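# Reattach the desk lamp's spring so its arm holds up

## Task

Put the desk lamp's detached spring back on its hook so that the lamp arm remains raised without any support.

## Robot and tools

Setup: two robot arms, left_arm and right_arm, each with a two-finger gripper. The left arm sits on the +y side of the table and the right arm on the -y side; these names do not tell you which side of an image they appear on. Calibrated bases in the scene frame: left_arm at (+0.029, +0.339, +0.047) m, quat_wxyz (+1.000, 0, 0, +0.019); right_arm at (-0.028, -0.289, +0.030) m, quat_wxyz (+1.000, 0, 0, -0.008). Up is +z for both bases.

Frames: the scene frame has its origin at table-top height, midway between the two nominal bases, with +x pointing out over the table and +z up. The fixed cameras and the table are given in the scene frame. Each arm reports its hand position, orientation, velocities, targets and wrist-camera pose in its own base frame. Movement offsets are applied along the axes of that arm's current Hand target. The fingers point along the gripper's +z axis and close along its y axis. end_effector_position is the point midway between the finger pads, just behind the tips. Reported poses can be off by a few centimetres, and more at long reach.

The 14-number row: every motion command is one row of 14 numbers, each in [-1, 1], even when only one arm moves. The order is dx, dy, dz, rx, ry, rz, opening for left_arm, then the same seven for right_arm. The first six numbers of each arm are an offset from that arm's Hand target, not a pose. A value of 1.0 means 0.6 m or 180 degrees. rx, ry and rz together form one rotation vector. Opening is absolute: +1 is fully open (about 87 mm between pads), +0.5 about 69 mm, 0 about 43 mm, -0.5 about 18 mm, -1 closed. A 0 in the opening slot is a real command to about 43 mm. To keep a gripper as it is, resend its current value. Sending six zeros asks that arm to return to its Hand target.

execute_actions(actions, cameras):
- actions is a list of actions. Each action is a table of at most 15 rows, and each row lasts one 1/30 s step. If the table is short, its last row is held for the rest of the 15 steps.
- Every row in an action is measured from the Hand target at the start of that action, not from the previous row. Repeating the same offset in a later action moves the arm further.
- An empty list just returns the robot state and images.
- cameras takes names from cam_head_left, cam_head_right, cam_left_wrist and cam_right_wrist (each 672x504), or ["all"] or []. If you leave it out, you get all cameras for an empty list and none otherwise. An unknown name makes the call invalid.

move(target, speed, blend, opening_speed, blocking, cameras):
- Drives each gripper in a straight line toward an offset from its Hand target. target is one 14-number row, or a list of up to 15 rows.
- Every row in a list is counted from the same starting Hand targets, not from the previous row.
- speed is in m/s, from 0.002 to 2.9, default 0.25. Rotation is limited to twice that value in rad/s. Give one value, or one per target.
- blend, in metres, rounds the corners between listed targets.
- opening_speed (0.2 or more, in scale units per second) ramps the fingers gradually.
- blocking=false returns after about 0.5 s while the move keeps running.
- Paths do not avoid obstacles or the other arm. Gripper lag and overshoot grow with speed, especially when an arm is nearly straight. All paths are capped at 10 s.
- The result adds a move: line. done means within 10 mm and 2 degrees and at rest. It can also report off_target, moving, held or fault. limits=paced means the pose was clipped; limits=held means a check withheld steps. Neither done nor off_target tells you whether the gripper is touching anything.

wait(seconds 0-10, cameras): lets the simulation run while each arm holds its last command. stop(cameras): brakes a running move; fast moves need more room to stop. zoom_image(camera, region [x0,y0,x1,y1], at most 504x504 pixels): enlarges part of that camera's latest image. finished_scene(scene): ends the current scene and cannot be undone; pass the scene number shown in results.

How the controller behaves:
- Each step, the commanded orientation is clipped to within 40 degrees of the measured one. Position is favoured over orientation.
- Friction and gravity can leave a gripper low, short or tilted. Small commands may not happen at all or may move sideways.
- Check the pose after every motion. If a gripper stops short, send the missing distance as a new offset.
- An arm blocked by an object keeps pushing until you command its target back past the gripper.
- Avoid paths near an arm's own base, which can flip its shoulder posture.
- Joint limits (rad): waist -2.618 to 3.054, shoulder 0 to 3.142, elbow 0 to 3.142 (straight at 2.901), wrist pitch and wrist yaw ±1.571, wrist roll ±2.094.

Reading results:
- Hand target is the last commanded pose after clipping.
- Tool commands lists each gripper's current command.
- grip_measured is the finger position on the command scale. It can be off by about 1 mm, and reads about 1 mm narrow when squeezing a hard part. To hold something, command roughly 0.04 below the reading at first contact; the pads give about 20 N each.
- A Joint velocities line marked within noise means the arm is still; the line may be absent if all arms are still.
- Joint torques include the arm's own weight and carry offsets. The first three joints wrap at ±28 N m, so larger values show with the wrong sign.
- A MOTOR HOT line appears at 75 °C. At 90 °C a fault folds that arm away for good, and at 100 °C it goes limp. Holding loads, staying stretched out or pushing at unreachable poses heats the motors.
- The simulation keeps running while you compose replies; between calls the arms hold their last command.

What to avoid:
- Knocking anything off the table.
- Dropping parts, or releasing parts that are still moving.
- Fast impacts and hard pushes.
- Any arm stop.
- Strong contact between the two arms, including closing one gripper on the other's fingers. The clearance check does not stop the grippers or wrist cameras from colliding with each other.

Move smoothly. Before finishing, confirm on camera that the spring is hooked and the lamp arm stays up with the robot clear of it.

Each tool is called after "Call:" as name(argument=value, ...), one argument or row to a line, values as JSON.

## Session

Call:
execute_actions(
  actions=[],
)

Call:
zoom_image(
  camera="cam_head_left",
  region=[0, 180, 504, 480],
)

Call:
zoom_image(
  camera="cam_head_right",
  region=[40, 180, 540, 500],
)

Scene clock: 0.00 s.
left_arm: end_effector_position=(+0.1617, -0.1474, +0.2100) grip_measured=+1.000 end_effector_quat_wxyz=(+0.423, +0.038, +0.869, -0.255) | right_arm: end_effector_position=(+0.1797, +0.1353, +0.2205) grip_measured=+0.981 end_effector_quat_wxyz=(+0.607, +0.094, +0.751, +0.244)
Joint positions: left_arm=[-0.744 0.567 0.798 -0.775 -0.135 -0.579 1] | right_arm=[1.278 0.352 0.508 -0.428 1.004 0.738 0.99]
Joint velocities: within noise
Joint torques (N m): no reading
Motor temperatures (°C): left_arm=[28 44 40 25 27 25 28] | right_arm=[28 40 44 30 23 23 25]
Heat: left arm: 44 °C; right arm: 44 °C.
Hand target: left_arm +0.1638, -0.1491, +0.2181; +0.431, +0.037, +0.863, -0.261 | right_arm +0.1799, +0.1357, +0.2254; +0.608, +0.098, +0.748, +0.248
Tool commands: left_gripper/opening=+1.0 right_gripper/opening=+1.0

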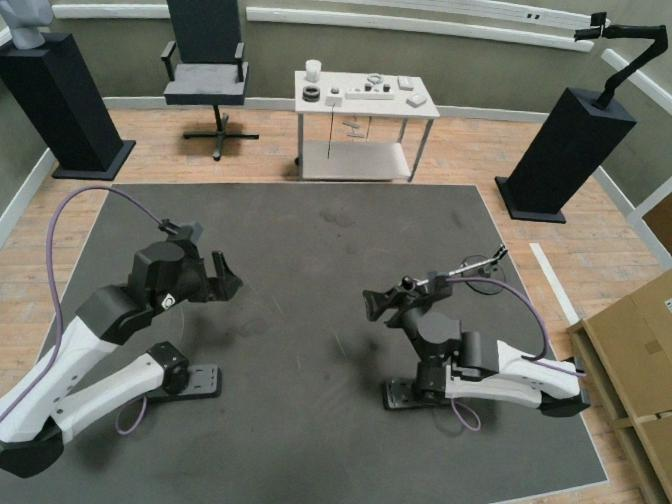

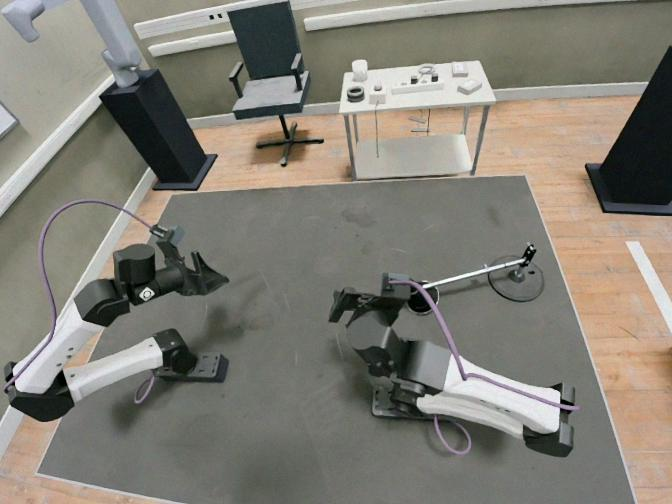

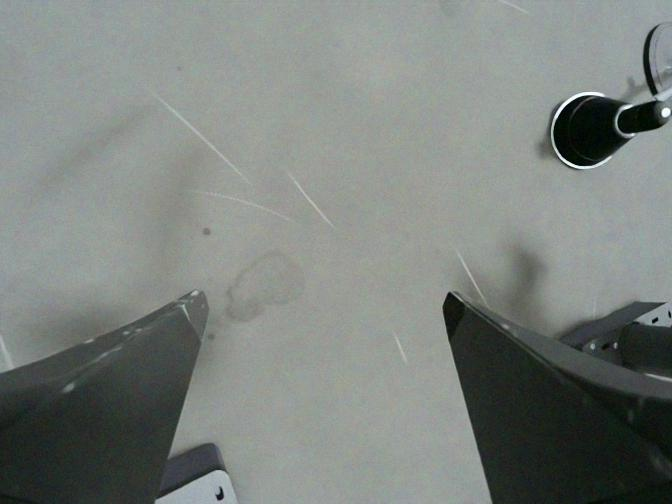

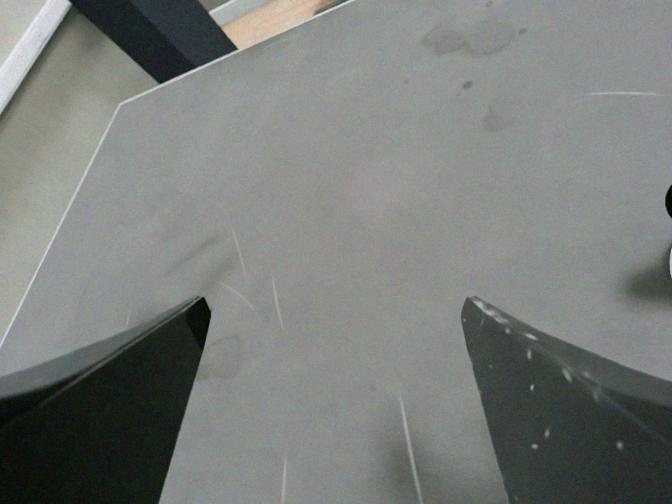

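Scaled by 1.000.

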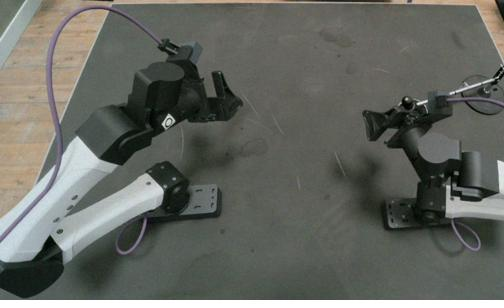

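Scaled by 1.008 from the camera's 672x504 image, which has a finer 960x720 frame.

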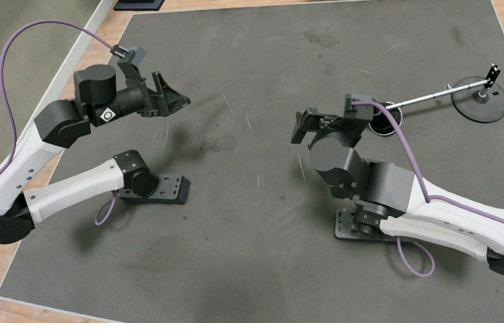

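Call:
zoom_image(
  camera="cam_head_right",
  region=[400, 230, 560, 320],
)

Call:
zoom_image(
  camera="cam_head_left",
  region=[400, 230, 520, 310],
)

Scaled by 3.150 from the camera's 672x504 image, which has a finer 960x720 frame.

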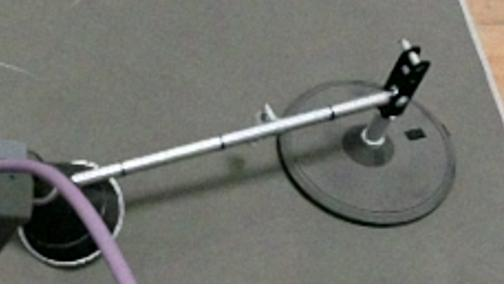

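Scaled by 4.200 from the camera's 672x504 image, which has a finer 960x720 frame.

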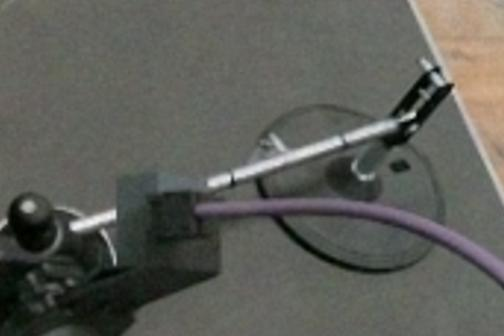

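Call:
move(
  target=[0,0,0,0,0,0,1,-0.217,-0.255,0.026,0.2015,0.183,-0.073,1],
  cameras=["all"],
  speed=0.2,
)

Scene clock: 38.73 s.
left_arm: end_effector_position=(+0.1617, -0.1474, +0.2100) grip_measured=+1.000 end_effector_quat_wxyz=(+0.423, +0.038, +0.869, -0.255) | right_arm: end_effector_position=(+0.2496, -0.0459, +0.2511) grip_measured=+0.981 end_effector_quat_wxyz=(+0.331, +0.124, +0.935, -0.038)
Joint positions: left_arm=[-0.744 0.567 0.798 -0.775 -0.135 -0.579 1] | right_arm=[-0.158 1.13 1.382 -1.146 0.054 0.086 0.99]
Joint torques (N m): left_arm=[0.12 0.75 6.83 1.96 -0.06 -0.07] | right_arm=[-0.84 -2.09 10.29 1.19 0.14 -0.2]
Motor temperatures (°C): left_arm=[28 40 44 31 27 25 28] | right_arm=[28 39 47 33 23 23 25]
Heat: left arm: 44 °C; right arm: 47 °C.
Hand target: left_arm +0.1638, -0.1491, +0.2181; +0.431, +0.037, +0.863, -0.261 | right_arm +0.2503, -0.0499, +0.2605; +0.339, +0.122, +0.932, -0.045
Off the commanded pose: left_arm 0.008 m, 1 deg | right_arm 0.010 m, 1 deg.
move: done

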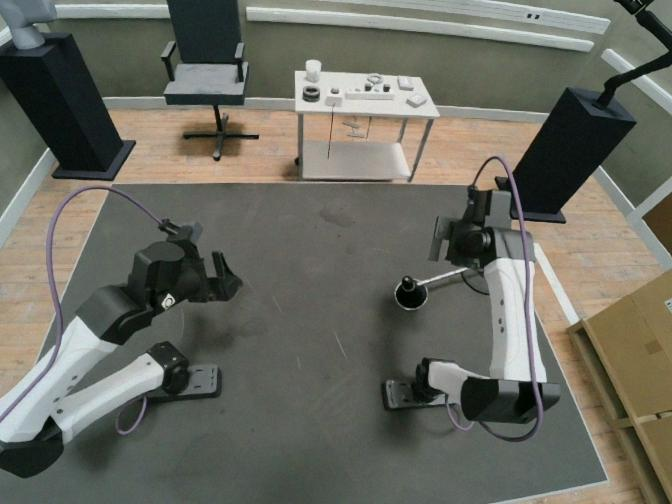

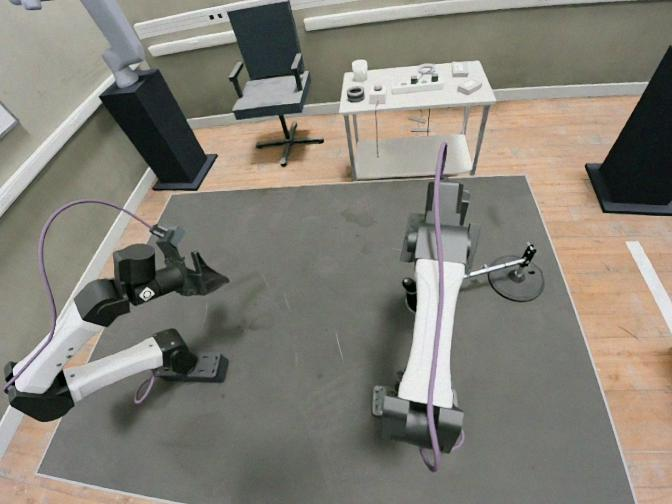

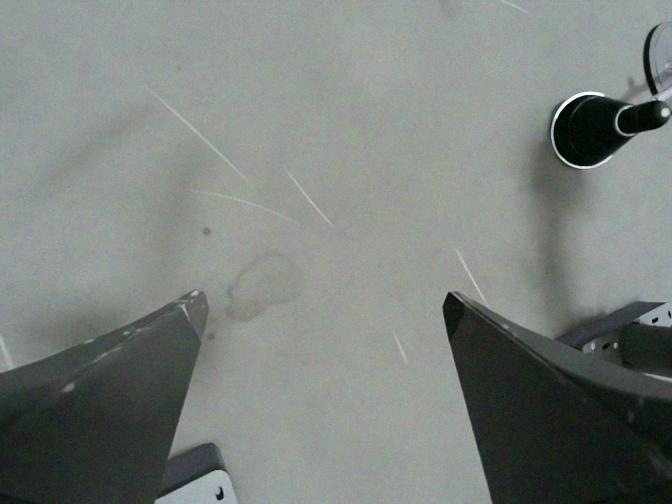

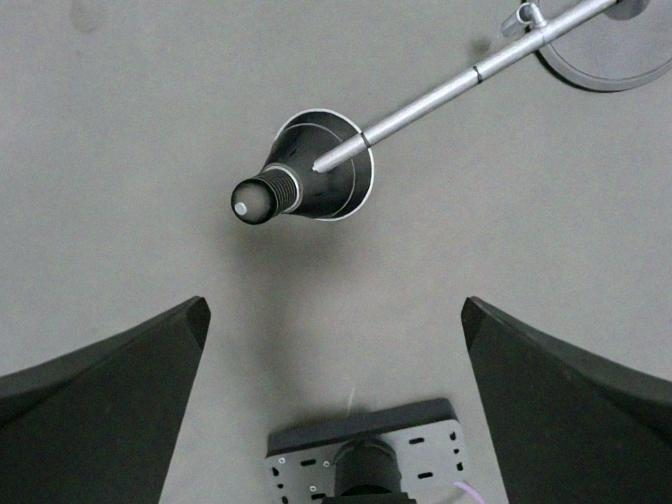

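Call:
move(
  target=[0,0,0,0,0,0,1,-0.005,-0.0655,0.266,0.1335,0.175,0.323,1],
  cameras=["all"],
  speed=0.2,
)

Scene clock: 58.63 s.
left_arm: end_effector_position=(+0.1617, -0.1474, +0.2100) grip_measured=+1.000 end_effector_quat_wxyz=(+0.423, +0.038, +0.869, -0.255) | right_arm: end_effector_position=(+0.3376, -0.1132, +0.1343) grip_measured=+0.981 end_effector_quat_wxyz=(+0.030, +0.614, +0.788, -0.033)
Joint positions: left_arm=[-0.744 0.567 0.798 -0.775 -0.135 -0.579 1] | right_arm=[-0.379 1.957 1.83 -1.405 0.079 0.942 0.99]
Joint torques (N m): left_arm=[0.12 0.75 6.82 1.96 -0.07 -0.07] | right_arm=[-0.75 -9.35 9.89 0.14 0.02 0.11]
Heat: left arm: 45 °C; right arm: 49 °C.
Hand target: left_arm +0.1638, -0.1491, +0.2181; +0.431, +0.037, +0.863, -0.261 | right_arm +0.3413, -0.1150, +0.1401; +0.034, +0.622, +0.782, -0.027
Off the commanded pose: left_arm 0.008 m, 1 deg | right_arm 0.007 m, 1 deg.
move: done

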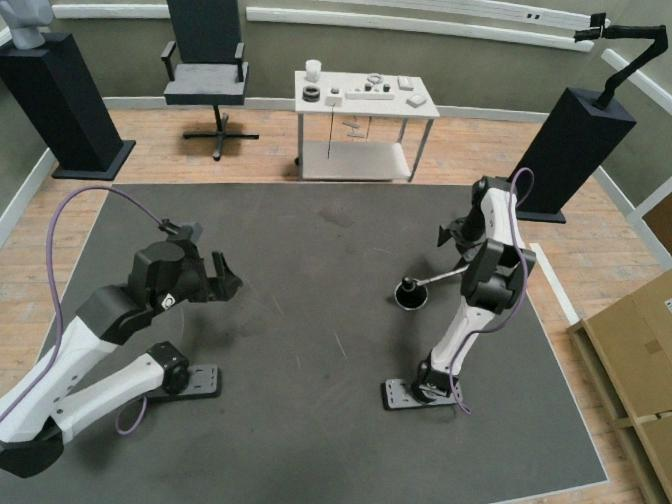

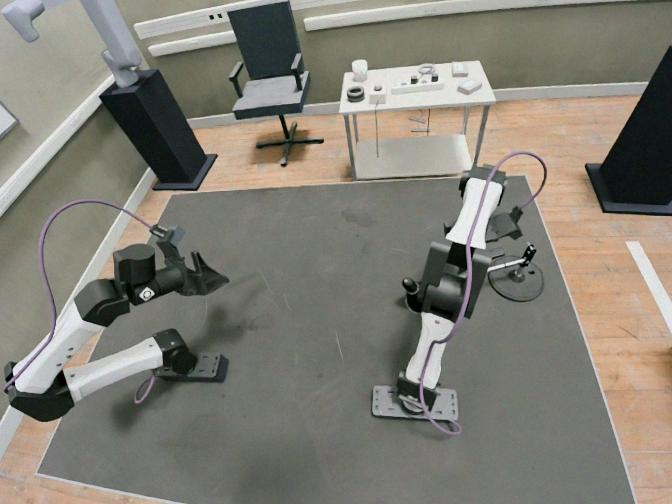

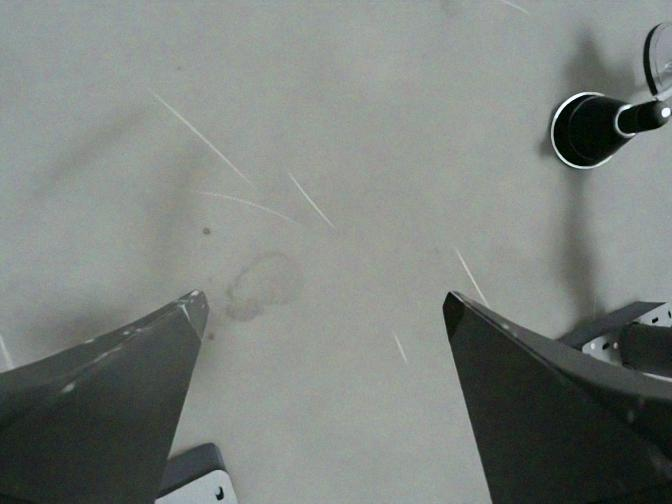

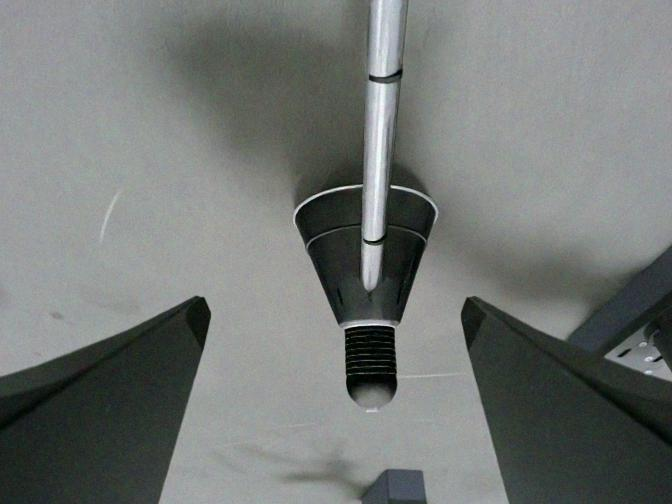

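Call:
move(
  target=[
    [0,0,0,0,0,0,1,-0.05,-0.03,0.0,0,0,0,0.3],
    [0,0,0,0,0,0,1,-0.05,-0.03,0.115,0,0,0,0.3],
  ],
  cameras=["cam_right_wrist"],
  speed=0.12,
)

Scene clock: 64.17 s.
left_arm: end_effector_position=(+0.1617, -0.1474, +0.2100) grip_measured=+1.000 end_effector_quat_wxyz=(+0.423, +0.038, +0.869, -0.255) | right_arm: end_effector_position=(+0.3313, -0.1514, +0.0771) grip_measured=+0.300 end_effector_quat_wxyz=(+0.032, +0.624, +0.781, -0.031)
Joint positions: left_arm=[-0.744 0.567 0.798 -0.775 -0.135 -0.579 1] | right_arm=[-0.48 1.988 1.648 -1.18 0.074 0.866 0.65]
Joint torques (N m): left_arm=[0.13 0.75 6.8 1.96 -0.07 -0.08] | right_arm=[-0.98 -10.04 5.93 0.52 0.03 -0.17]
Heat: left arm: 45 °C; right arm: 49 °C.
Hand target: left_arm +0.1638, -0.1491, +0.2181; +0.431, +0.037, +0.863, -0.261 | right_arm +0.3320, -0.1540, +0.0740; +0.034, +0.622, +0.782, -0.027
Off the commanded pose: left_arm 0.008 m, 1 deg | right_arm 0.004 m, 1 deg.
move: done
Images, in order (width x height): cam_right_wrist 672x504.

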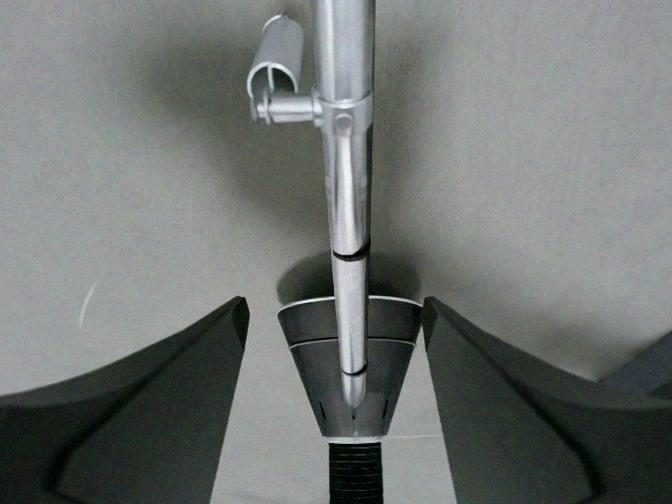

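Call:
move(
  target=[
    [0,0,0,0,0,0,1,-0.042,0.01,0.0,0,0,0,0.3],
    [0,0,0,0,0,0,1,-0.042,0.01,0.025,0,0,0,0.3],
  ],
  cameras=["cam_right_wrist"],
  speed=0.1,
)

Call:
move(
  target=[0,0,0,0,0,0,1,0,0,0,0,0,0,-0.8],
  opening_speed=0.8,
  cameras=["cam_right_wrist"],
  speed=0.1,
)

Scene clock: 70.93 s.
left_arm: end_effector_position=(+0.1617, -0.1474, +0.2100) grip_measured=+1.000 end_effector_quat_wxyz=(+0.423, +0.038, +0.869, -0.255) | right_arm: end_effector_position=(+0.3403, -0.1757, +0.0636) grip_measured=+0.300 end_effector_quat_wxyz=(+0.029, +0.625, +0.779, -0.032)
Joint positions: left_arm=[-0.744 0.567 0.798 -0.775 -0.135 -0.579 1] | right_arm=[-0.524 2.078 1.725 -1.171 0.071 0.827 0.65]
Joint torques (N m): left_arm=[0.13 0.73 6.82 1.96 -0.06 -0.07] | right_arm=[-0.61 -10.36 6.94 0.51 0.03 -0.2]
Heat: left arm: 45 °C; right arm: 49 °C.
Hand target: left_arm +0.1638, -0.1491, +0.2181; +0.431, +0.037, +0.863, -0.261 | right_arm +0.3437, -0.1784, +0.0612; +0.034, +0.622, +0.782, -0.027
Off the commanded pose: left_arm 0.008 m, 1 deg | right_arm 0.005 m, 1 deg.
move: done
Images, in order (width x height): cam_right_wrist 672x504.

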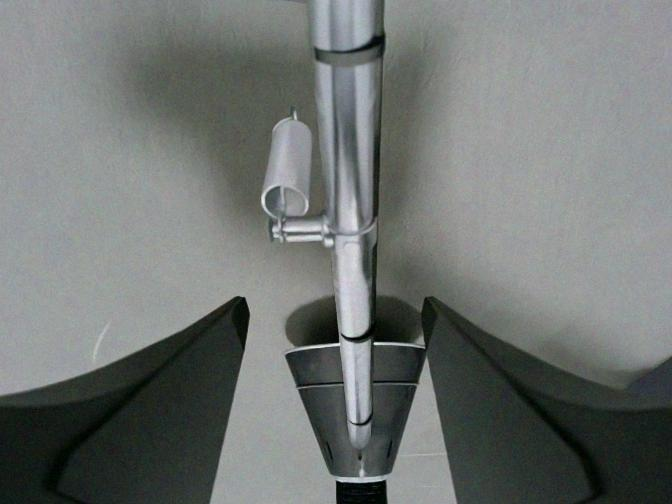

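Scene clock: 72.53 s.
left_arm: end_effector_position=(+0.1617, -0.1474, +0.2100) grip_measured=+1.000 end_effector_quat_wxyz=(+0.423, +0.038, +0.869, -0.255) | right_arm: end_effector_position=(+0.3356, -0.1765, +0.0637) grip_measured=-0.669 end_effector_quat_wxyz=(+0.023, +0.621, +0.783, -0.037)
Joint positions: left_arm=[-0.744 0.567 0.798 -0.775 -0.135 -0.579 1] | right_arm=[-0.527 2.078 1.725 -1.184 0.08 0.813 0.166]
Joint torques (N m): left_arm=[0.12 0.75 6.82 1.96 -0.06 -0.07] | right_arm=[-0.38 -10.36 6.94 0.62 -0.07 -0.04]
Heat: left arm: 45 °C; right arm: 49 °C.
Hand target: left_arm +0.1638, -0.1491, +0.2181; +0.431, +0.037, +0.863, -0.261 | right_arm +0.3437, -0.1784, +0.0612; +0.034, +0.622, +0.782, -0.027
Off the commanded pose: left_arm 0.008 m, 1 deg | right_arm 0.009 m, 2 deg.
move: done
Images, in order (width x height): cam_right_wrist 672x504.

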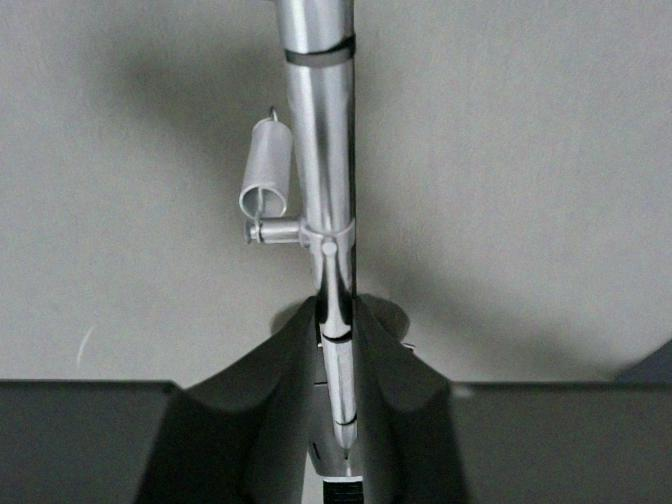

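Call:
move(
  target=[
    [0,0,0,0,0,0,1,-0.023,-0.147,-0.008,-0.0193,0,-0.2216,-0.8],
    [0,0,0,0,0,0,1,-0.140,-0.219,0.002,-0.0387,0,-0.443,-0.8],
    [0,0,0,0,0,0,1,-0.277,-0.177,0.014,-0.058,0,-0.665,-0.8],
  ],
  cameras=["all"],
  speed=0.13,
  blend=0.01,
)

Scene clock: 97.80 s.
left_arm: end_effector_position=(+0.1617, -0.1474, +0.2100) grip_measured=+1.000 end_effector_quat_wxyz=(+0.423, +0.038, +0.869, -0.255) | right_arm: end_effector_position=(+0.2615, -0.3633, +0.0652) grip_measured=-0.584 end_effector_quat_wxyz=(+0.014, -0.333, +0.943, +0.018)
Joint positions: left_arm=[-0.744 0.567 0.798 -0.775 -0.135 -0.579 1] | right_arm=[-0.869 2.328 2.131 -1.398 -0.039 -1.549 0.208]
Joint torques (N m): left_arm=[0.12 0.73 6.8 1.96 -0.07 -0.07] | right_arm=[0.5 -11.85 10 0.21 -0.58 -0.77]
Motor temperatures (°C): left_arm=[27 38 45 34 27 25 27] | right_arm=[28 47 49 30 23 24 26]
Heat: left arm: 45 °C; right arm: 49 °C.
Hand target: left_arm +0.1638, -0.1491, +0.2181; +0.431, +0.037, +0.863, -0.261 | right_arm +0.2778, -0.3643, +0.0673; +0.041, -0.368, +0.929, +0.016
Off the commanded pose: left_arm 0.008 m, 1 deg | right_arm 0.016 m, 5 deg.
move: off_target (right_arm)

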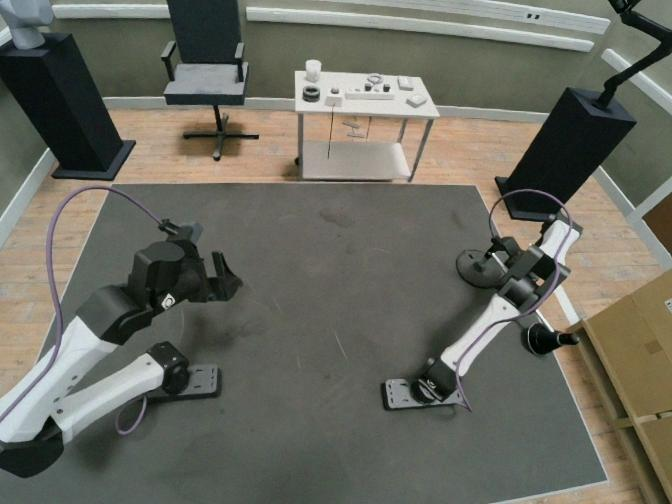

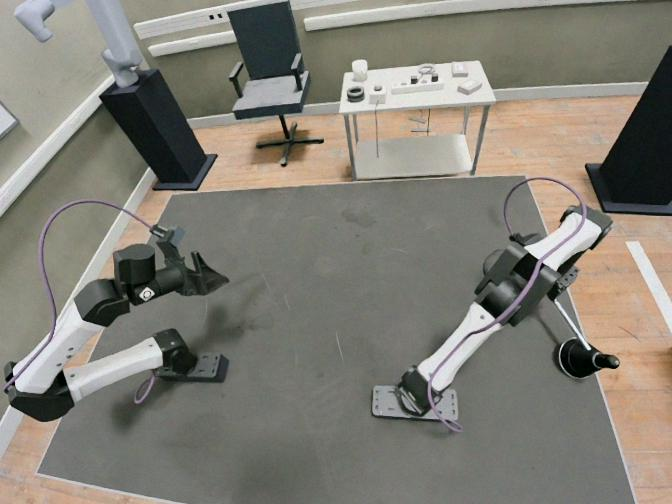

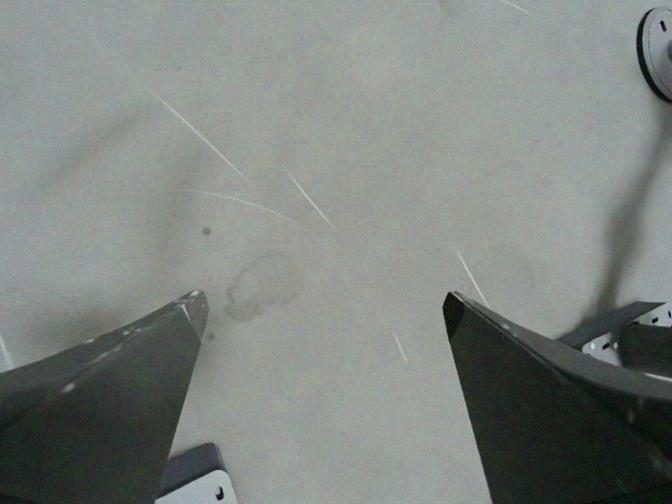

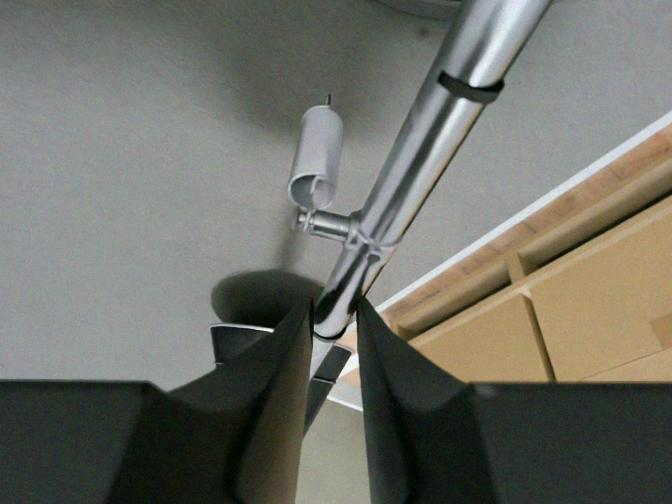

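Call:
move(
  target=[
    [0,0,0,0,0,0,1,0,0,0.012,0,0,0,-0.8],
    [0,0,0,0,0,0,1,0,0,0.012,0,0,0,0.3],
  ],
  speed=0.05,
  opening_speed=1,
)

Call:
move(
  target=[0,0,0,0,0,0,1,0,0,-0.25,0,0,0,0.5],
  cameras=["all"],
  speed=0.15,
)

Scene clock: 110.87 s.
left_arm: end_effector_position=(+0.1617, -0.1474, +0.2100) grip_measured=+1.000 end_effector_quat_wxyz=(+0.423, +0.038, +0.869, -0.255) | right_arm: end_effector_position=(+0.2699, -0.3615, +0.0619) grip_measured=+0.300 end_effector_quat_wxyz=(+0.033, -0.358, +0.933, +0.023)
Joint positions: left_arm=[-0.744 0.567 0.798 -0.775 -0.135 -0.579 1] | right_arm=[-0.867 2.333 2.131 -1.39 -0.077 -1.6 0.65]
Joint torques (N m): left_arm=[0.12 0.73 6.82 1.96 -0.06 -0.07] | right_arm=[0.35 -11.86 7.86 0.34 -0.2 -0.21]
Heat: left arm: 45 °C; right arm: 51 °C.
Hand target: left_arm +0.1638, -0.1491, +0.2181; +0.431, +0.037, +0.863, -0.261 | right_arm +0.2782, -0.3639, +0.0602; +0.040, -0.368, +0.929, +0.016
Off the commanded pose: left_arm 0.008 m, 1 deg | right_arm 0.009 m, 2 deg.
move: done; target 2's new opening was sent with right_arm's hand 0.018 m and 5 deg from that target

Scene clock: 112.27 s.
left_arm: end_effector_position=(+0.1617, -0.1474, +0.2100) grip_measured=+1.000 end_effector_quat_wxyz=(+0.423, +0.038, +0.869, -0.255) | right_arm: end_effector_position=(+0.2734, -0.3713, +0.1918) grip_measured=+0.500 end_effector_quat_wxyz=(+0.071, -0.368, +0.922, -0.096)
Joint positions: left_arm=[-0.744 0.567 0.798 -0.775 -0.135 -0.579 1] | right_arm=[-0.875 2.19 2.394 -1.546 -0.075 -1.625 0.75]
Joint torques (N m): left_arm=[0.12 0.75 6.82 1.96 -0.06 -0.07] | right_arm=[-0.79 -14.28 8.79 0.45 -0.06 -0.17]
Heat: left arm: 45 °C; right arm: 51 °C.
Hand target: left_arm +0.1638, -0.1491, +0.2181; +0.431, +0.037, +0.863, -0.261 | right_arm +0.2687, -0.3728, +0.2097; +0.041, -0.368, +0.929, +0.016
Off the commanded pose: left_arm 0.008 m, 1 deg | right_arm 0.019 m, 13 deg.
joint sent to its limit (right arm) — joint 4 (wrist pitch), lower limit. The joint targets are off in orientation, not in position.
move: off_target (right_arm)

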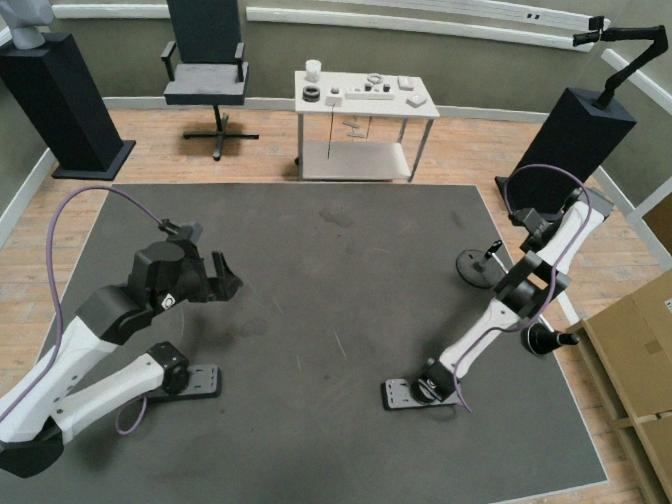

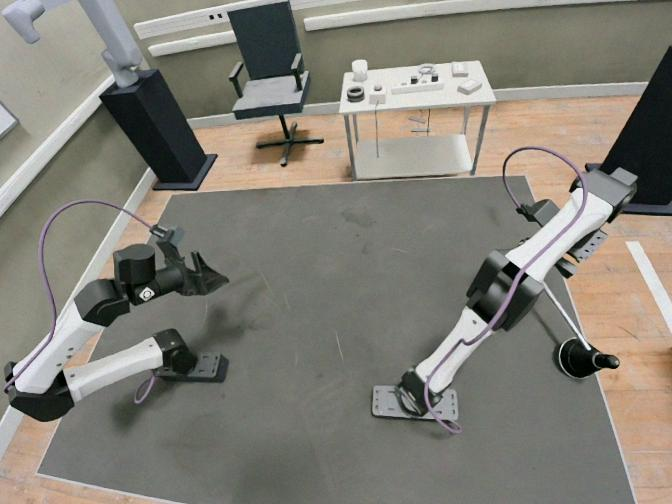

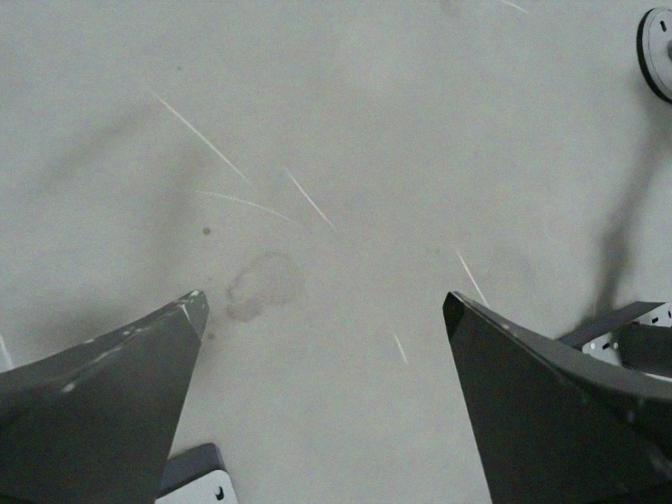

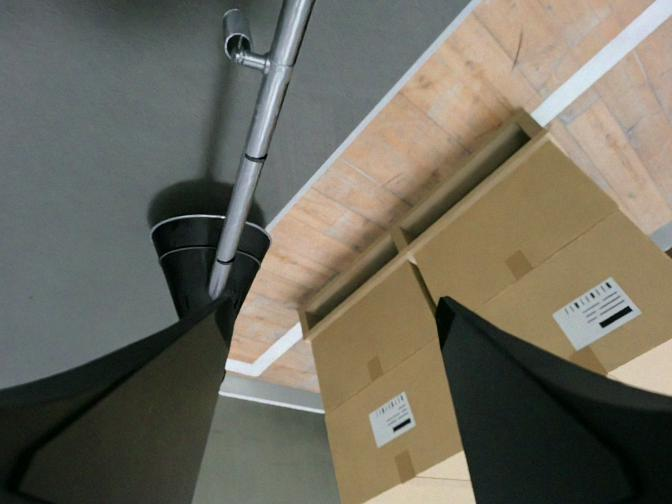

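Call:
move(
  target=[-0.029,-0.348,0.503,0.3705,-0.114,0.195,1,-0.237,0.234,0.105,0.356,-0.190,0.559,1],
  cameras=["all"],
  speed=0.25,
)

Scene clock: 130.27 s.
left_arm: end_effector_position=(+0.3278, -0.4703, +0.1574) grip_measured=+1.000 end_effector_quat_wxyz=(+0.513, +0.458, +0.470, -0.554) | right_arm: end_effector_position=(+0.2787, -0.1707, +0.1580) grip_measured=+0.980 end_effector_quat_wxyz=(+0.400, +0.512, +0.700, -0.297)
Joint positions: left_arm=[-0.716 2.222 1.269 1.169 0.869 -0.218 1] | right_arm=[-0.189 1.292 0.943 -0.544 0.867 0.752 0.99]
Joint torques (N m): left_arm=[0.64 -8.62 7.12 1.98 -0.02 -0.04] | right_arm=[0.4 -3.89 8.57 1.01 0.52 0.14]
Motor temperatures (°C): left_arm=[27 37 46 35 27 25 27] | right_arm=[28 53 50 30 23 24 25]
Heat: left arm: 46 °C; right arm: 53 °C.
Hand target: left_arm +0.3330, -0.4717, +0.1702; +0.532, +0.462, +0.448, -0.551 | right_arm +0.2800, -0.1698, +0.1593; +0.402, +0.516, +0.696, -0.298
Off the commanded pose: left_arm 0.014 m, 3 deg | right_arm 0.002 m, 1 deg.
move: off_target (left_arm)

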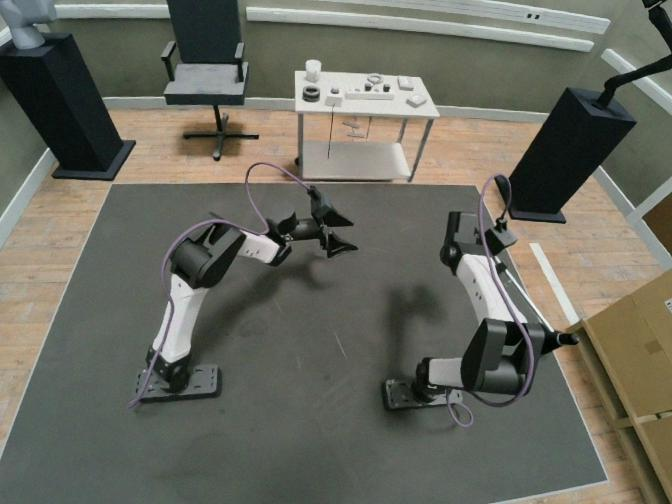

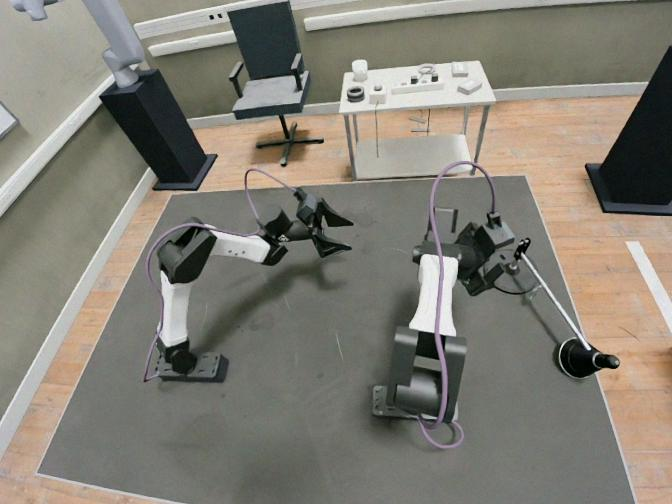

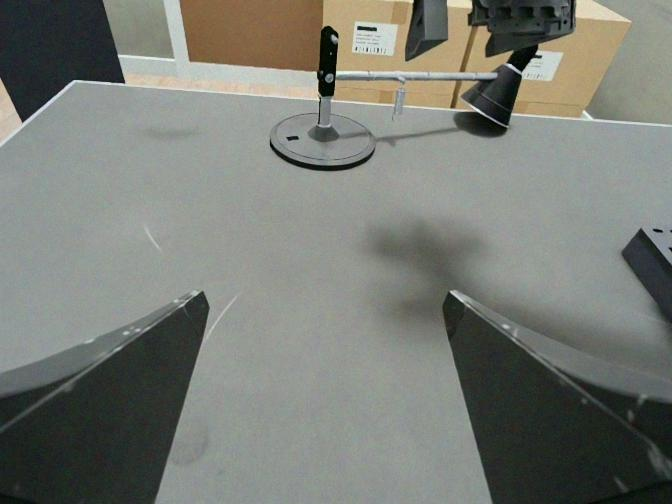

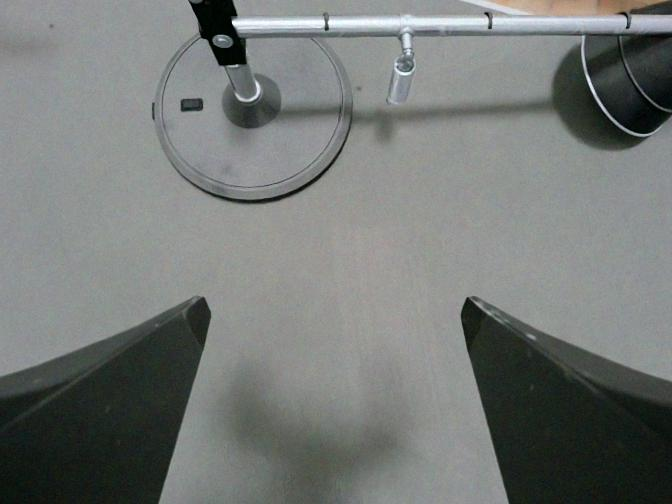

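Call:
move(
  target=[0,0,0,0,0,0,1,0.097,-0.072,0.248,0,-0.056,0,1],
  cameras=["cam_left_wrist","cam_right_wrist"],
  speed=0.15,
)

Scene clock: 141.47 s.
left_arm: end_effector_position=(+0.3276, -0.4704, +0.1577) grip_measured=+1.000 end_effector_quat_wxyz=(+0.513, +0.458, +0.470, -0.554) | right_arm: end_effector_position=(+0.2695, -0.2761, +0.0357) grip_measured=+0.980 end_effector_quat_wxyz=(+0.459, +0.489, +0.658, -0.341)
Joint positions: left_arm=[-0.716 2.222 1.27 1.169 0.87 -0.218 1] | right_arm=[-0.529 1.69 0.488 0.735 0.693 0.312 0.99]
Joint torques (N m): left_arm=[0.61 -8.61 7.08 1.97 -0.02 -0.04] | right_arm=[-1.01 -5.74 4.72 1.75 0.1 -0.18]
Heat: left arm: 46 °C; right arm: 50 °C.
Hand target: left_arm +0.3331, -0.4717, +0.1703; +0.532, +0.462, +0.448, -0.551 | right_arm +0.2675, -0.2778, +0.0343; +0.461, +0.487, +0.658, -0.342
Off the commanded pose: left_arm 0.014 m, 3 deg | right_arm 0.003 m, 0 deg.
move: off_target (left_arm)
Images, in order (width x height): cam_left_wrist 672x504, cam_right_wrist 672x504.

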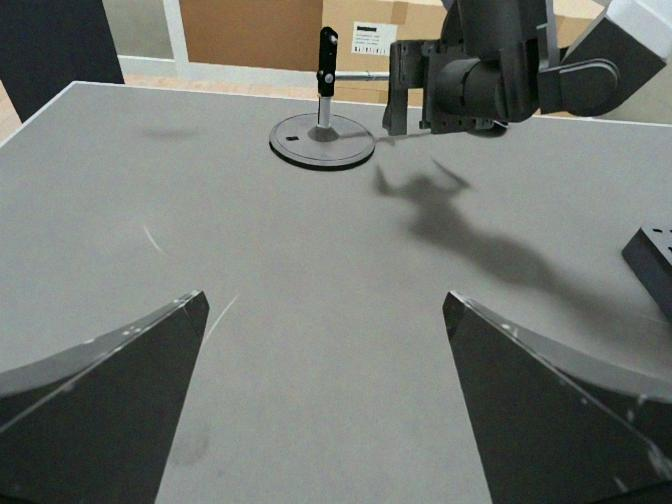

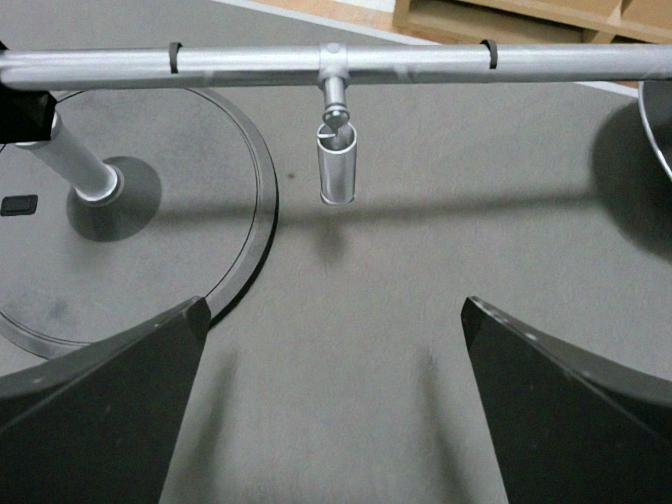

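Call:
move(
  target=[0,0,0,0,0,0,1,-0.014,0,0.098,0,0,0,1],
  cameras=["cam_right_wrist"],
  speed=0.1,
)

Call:
zoom_image(
  camera="cam_right_wrist",
  region=[200, 150, 470, 370],
)

Scene clock: 148.90 s.
left_arm: end_effector_position=(+0.3276, -0.4704, +0.1577) grip_measured=+1.000 end_effector_quat_wxyz=(+0.513, +0.458, +0.470, -0.554) | right_arm: end_effector_position=(+0.2758, -0.3244, +0.0127) grip_measured=+0.980 end_effector_quat_wxyz=(+0.444, +0.491, +0.668, -0.341)
Joint positions: left_arm=[-0.716 2.222 1.27 1.169 0.87 -0.218 1] | right_arm=[-0.659 1.88 0.618 0.8 0.578 0.244 0.99]
Joint torques (N m): left_arm=[0.61 -8.62 7.08 1.98 -0.02 -0.04] | right_arm=[-0.77 -7.19 8.13 1.79 0.09 -0.2]
Motor temperatures (°C): left_arm=[27 41 47 35 27 25 27] | right_arm=[28 48 50 32 23 24 25]
Heat: left arm: 47 °C; right arm: 50 °C.
Hand target: left_arm +0.3331, -0.4717, +0.1703; +0.532, +0.462, +0.448, -0.551 | right_arm +0.2845, -0.3333, +0.0222; +0.461, +0.487, +0.658, -0.342
Off the commanded pose: left_arm 0.014 m, 3 deg | right_arm 0.016 m, 2 deg.
move: off_target (left_arm, right_arm)
Images, in order (width x height): cam_right_wrist 672x504.

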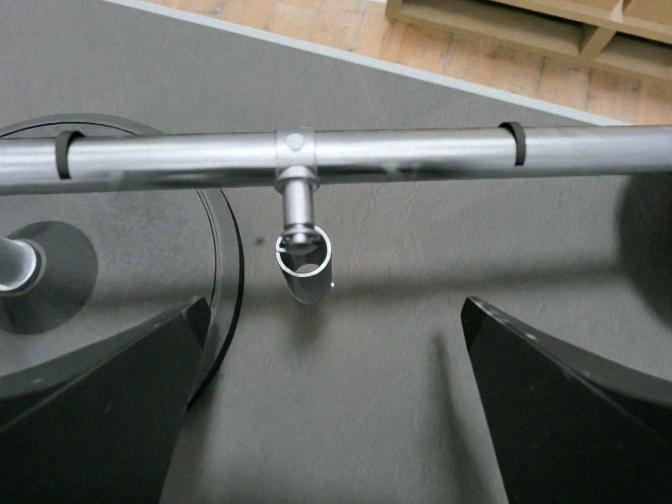

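Scaled by 1.867 from the camera's 672x504 image, which has a finer 960x720 frame.

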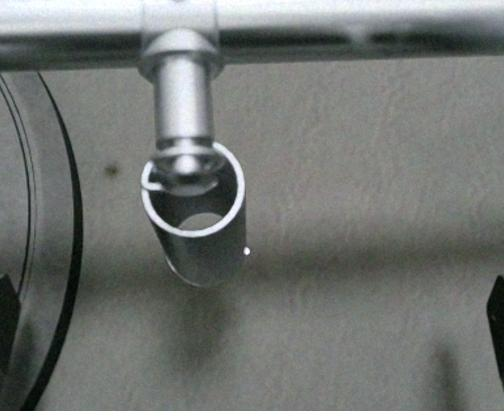

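Call:
move(
  target=[0,0,0,0,0,0,1,-0.019,0.015,0.0,0,0,0,0.4],
  cameras=["cam_right_wrist"],
  speed=0.08,
)

Scene clock: 153.10 s.
left_arm: end_effector_position=(+0.3276, -0.4704, +0.1577) grip_measured=+1.000 end_effector_quat_wxyz=(+0.512, +0.458, +0.470, -0.554) | right_arm: end_effector_position=(+0.2856, -0.3304, +0.0208) grip_measured=+0.400 end_effector_quat_wxyz=(+0.449, +0.490, +0.666, -0.340)
Joint positions: left_arm=[-0.716 2.222 1.27 1.169 0.87 -0.218 1] | right_arm=[-0.657 1.88 0.664 0.765 0.577 0.244 0.7]
Joint torques (N m): left_arm=[0.62 -8.61 7.06 1.97 -0.02 -0.04] | right_arm=[0.4 -9.35 8.32 1.45 0.24 -0.08]
Heat: left arm: 47 °C; right arm: 50 °C.
Hand target: left_arm +0.3330, -0.4717, +0.1703; +0.532, +0.462, +0.448, -0.551 | right_arm +0.2943, -0.3345, +0.0330; +0.461, +0.487, +0.658, -0.342
Off the commanded pose: left_arm 0.014 m, 3 deg | right_arm 0.015 m, 2 deg.
move: off_target (left_arm, right_arm)
Images, in order (width x height): cam_right_wrist 672x504.

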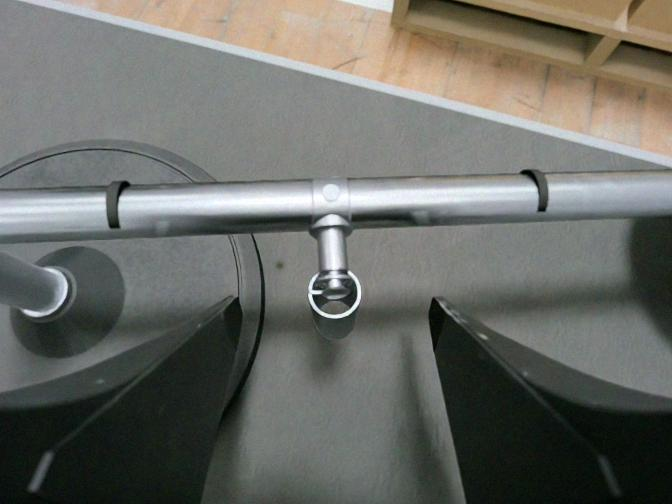

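Call:
move(
  target=[0,0,0,0,0,0,1,0.004,0,-0.014,0,0,0,-0.3],
  speed=0.06,
)

Call:
move(
  target=[0,0,0,0,0,0,1,0,0,0,0,0,0,-0.95],
  opening_speed=0.6,
  speed=0.06,
  cameras=["cam_left_wrist","cam_right_wrist"],
)

Call:
zoom_image(
  camera="cam_right_wrist",
  region=[250, 230, 420, 370],
)

Call:
zoom_image(
  camera="cam_left_wrist",
  region=[300, 10, 440, 150],
)

Scene clock: 158.77 s.
left_arm: end_effector_position=(+0.3276, -0.4704, +0.1577) grip_measured=+1.000 end_effector_quat_wxyz=(+0.512, +0.458, +0.470, -0.554) | right_arm: end_effector_position=(+0.2889, -0.3266, +0.0211) grip_measured=-0.300 end_effector_quat_wxyz=(+0.449, +0.486, +0.667, -0.341)
Joint positions: left_arm=[-0.716 2.222 1.27 1.169 0.87 -0.218 1] | right_arm=[-0.641 1.88 0.664 0.763 0.589 0.244 0.35]
Joint torques (N m): left_arm=[0.62 -8.61 7.06 1.97 -0.02 -0.05] | right_arm=[0.4 -11.4 5.59 1.5 0.25 0.01]
Heat: left arm: 47 °C; right arm: 49 °C.
Hand target: left_arm +0.3331, -0.4717, +0.1703; +0.532, +0.462, +0.448, -0.551 | right_arm +0.2917, -0.3262, +0.0336; +0.461, +0.487, +0.658, -0.342
Off the commanded pose: left_arm 0.014 m, 3 deg | right_arm 0.013 m, 2 deg.
move: off_target (left_arm, right_arm)

Scene clock: 160.07 s.
left_arm: end_effector_position=(+0.3276, -0.4704, +0.1577) grip_measured=+1.000 end_effector_quat_wxyz=(+0.512, +0.458, +0.470, -0.554) | right_arm: end_effector_position=(+0.2886, -0.3267, +0.0212) grip_measured=-0.634 end_effector_quat_wxyz=(+0.449, +0.487, +0.667, -0.342)
Joint positions: left_arm=[-0.716 2.222 1.27 1.169 0.87 -0.218 1] | right_arm=[-0.641 1.88 0.664 0.763 0.591 0.244 0.183]
Joint torques (N m): left_arm=[0.61 -8.62 7.08 1.97 -0.02 -0.04] | right_arm=[0.42 -11.43 5.61 1.5 0.25 0.01]
Heat: left arm: 47 °C; right arm: 49 °C.
Hand target: left_arm +0.3331, -0.4717, +0.1703; +0.532, +0.462, +0.448, -0.551 | right_arm +0.2917, -0.3262, +0.0336; +0.461, +0.487, +0.658, -0.342
Off the commanded pose: left_arm 0.014 m, 3 deg | right_arm 0.013 m, 2 deg.
move: off_target (left_arm, right_arm)
Images, in order (width x height): cam_left_wrist 672x504, cam_right_wrist 672x504.

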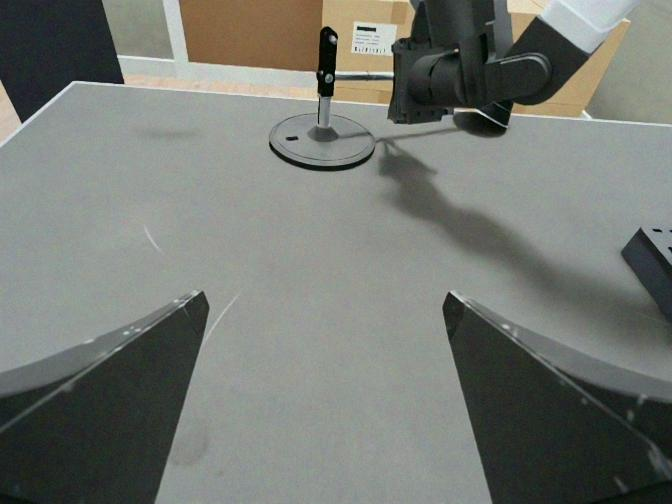

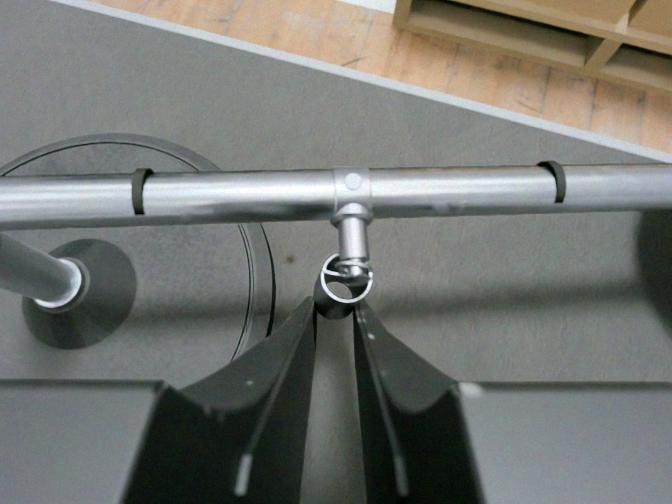

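Scaled by 2.965 from the camera's 672x504 image, which has a finer 960x720 frame.

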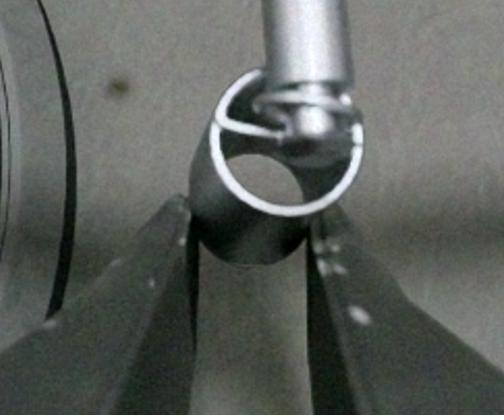

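Scaled by 3.600 from the camera's 672x504 image, which has a finer 960x720 frame.

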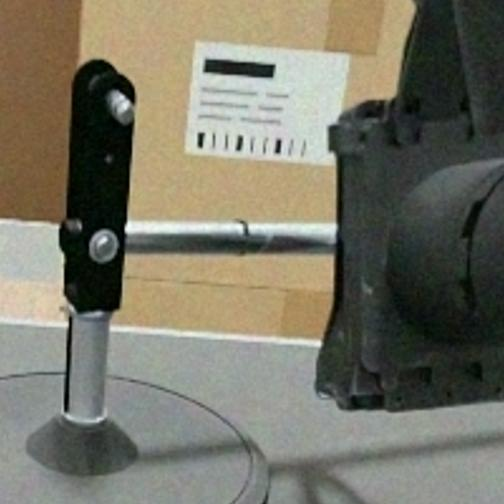

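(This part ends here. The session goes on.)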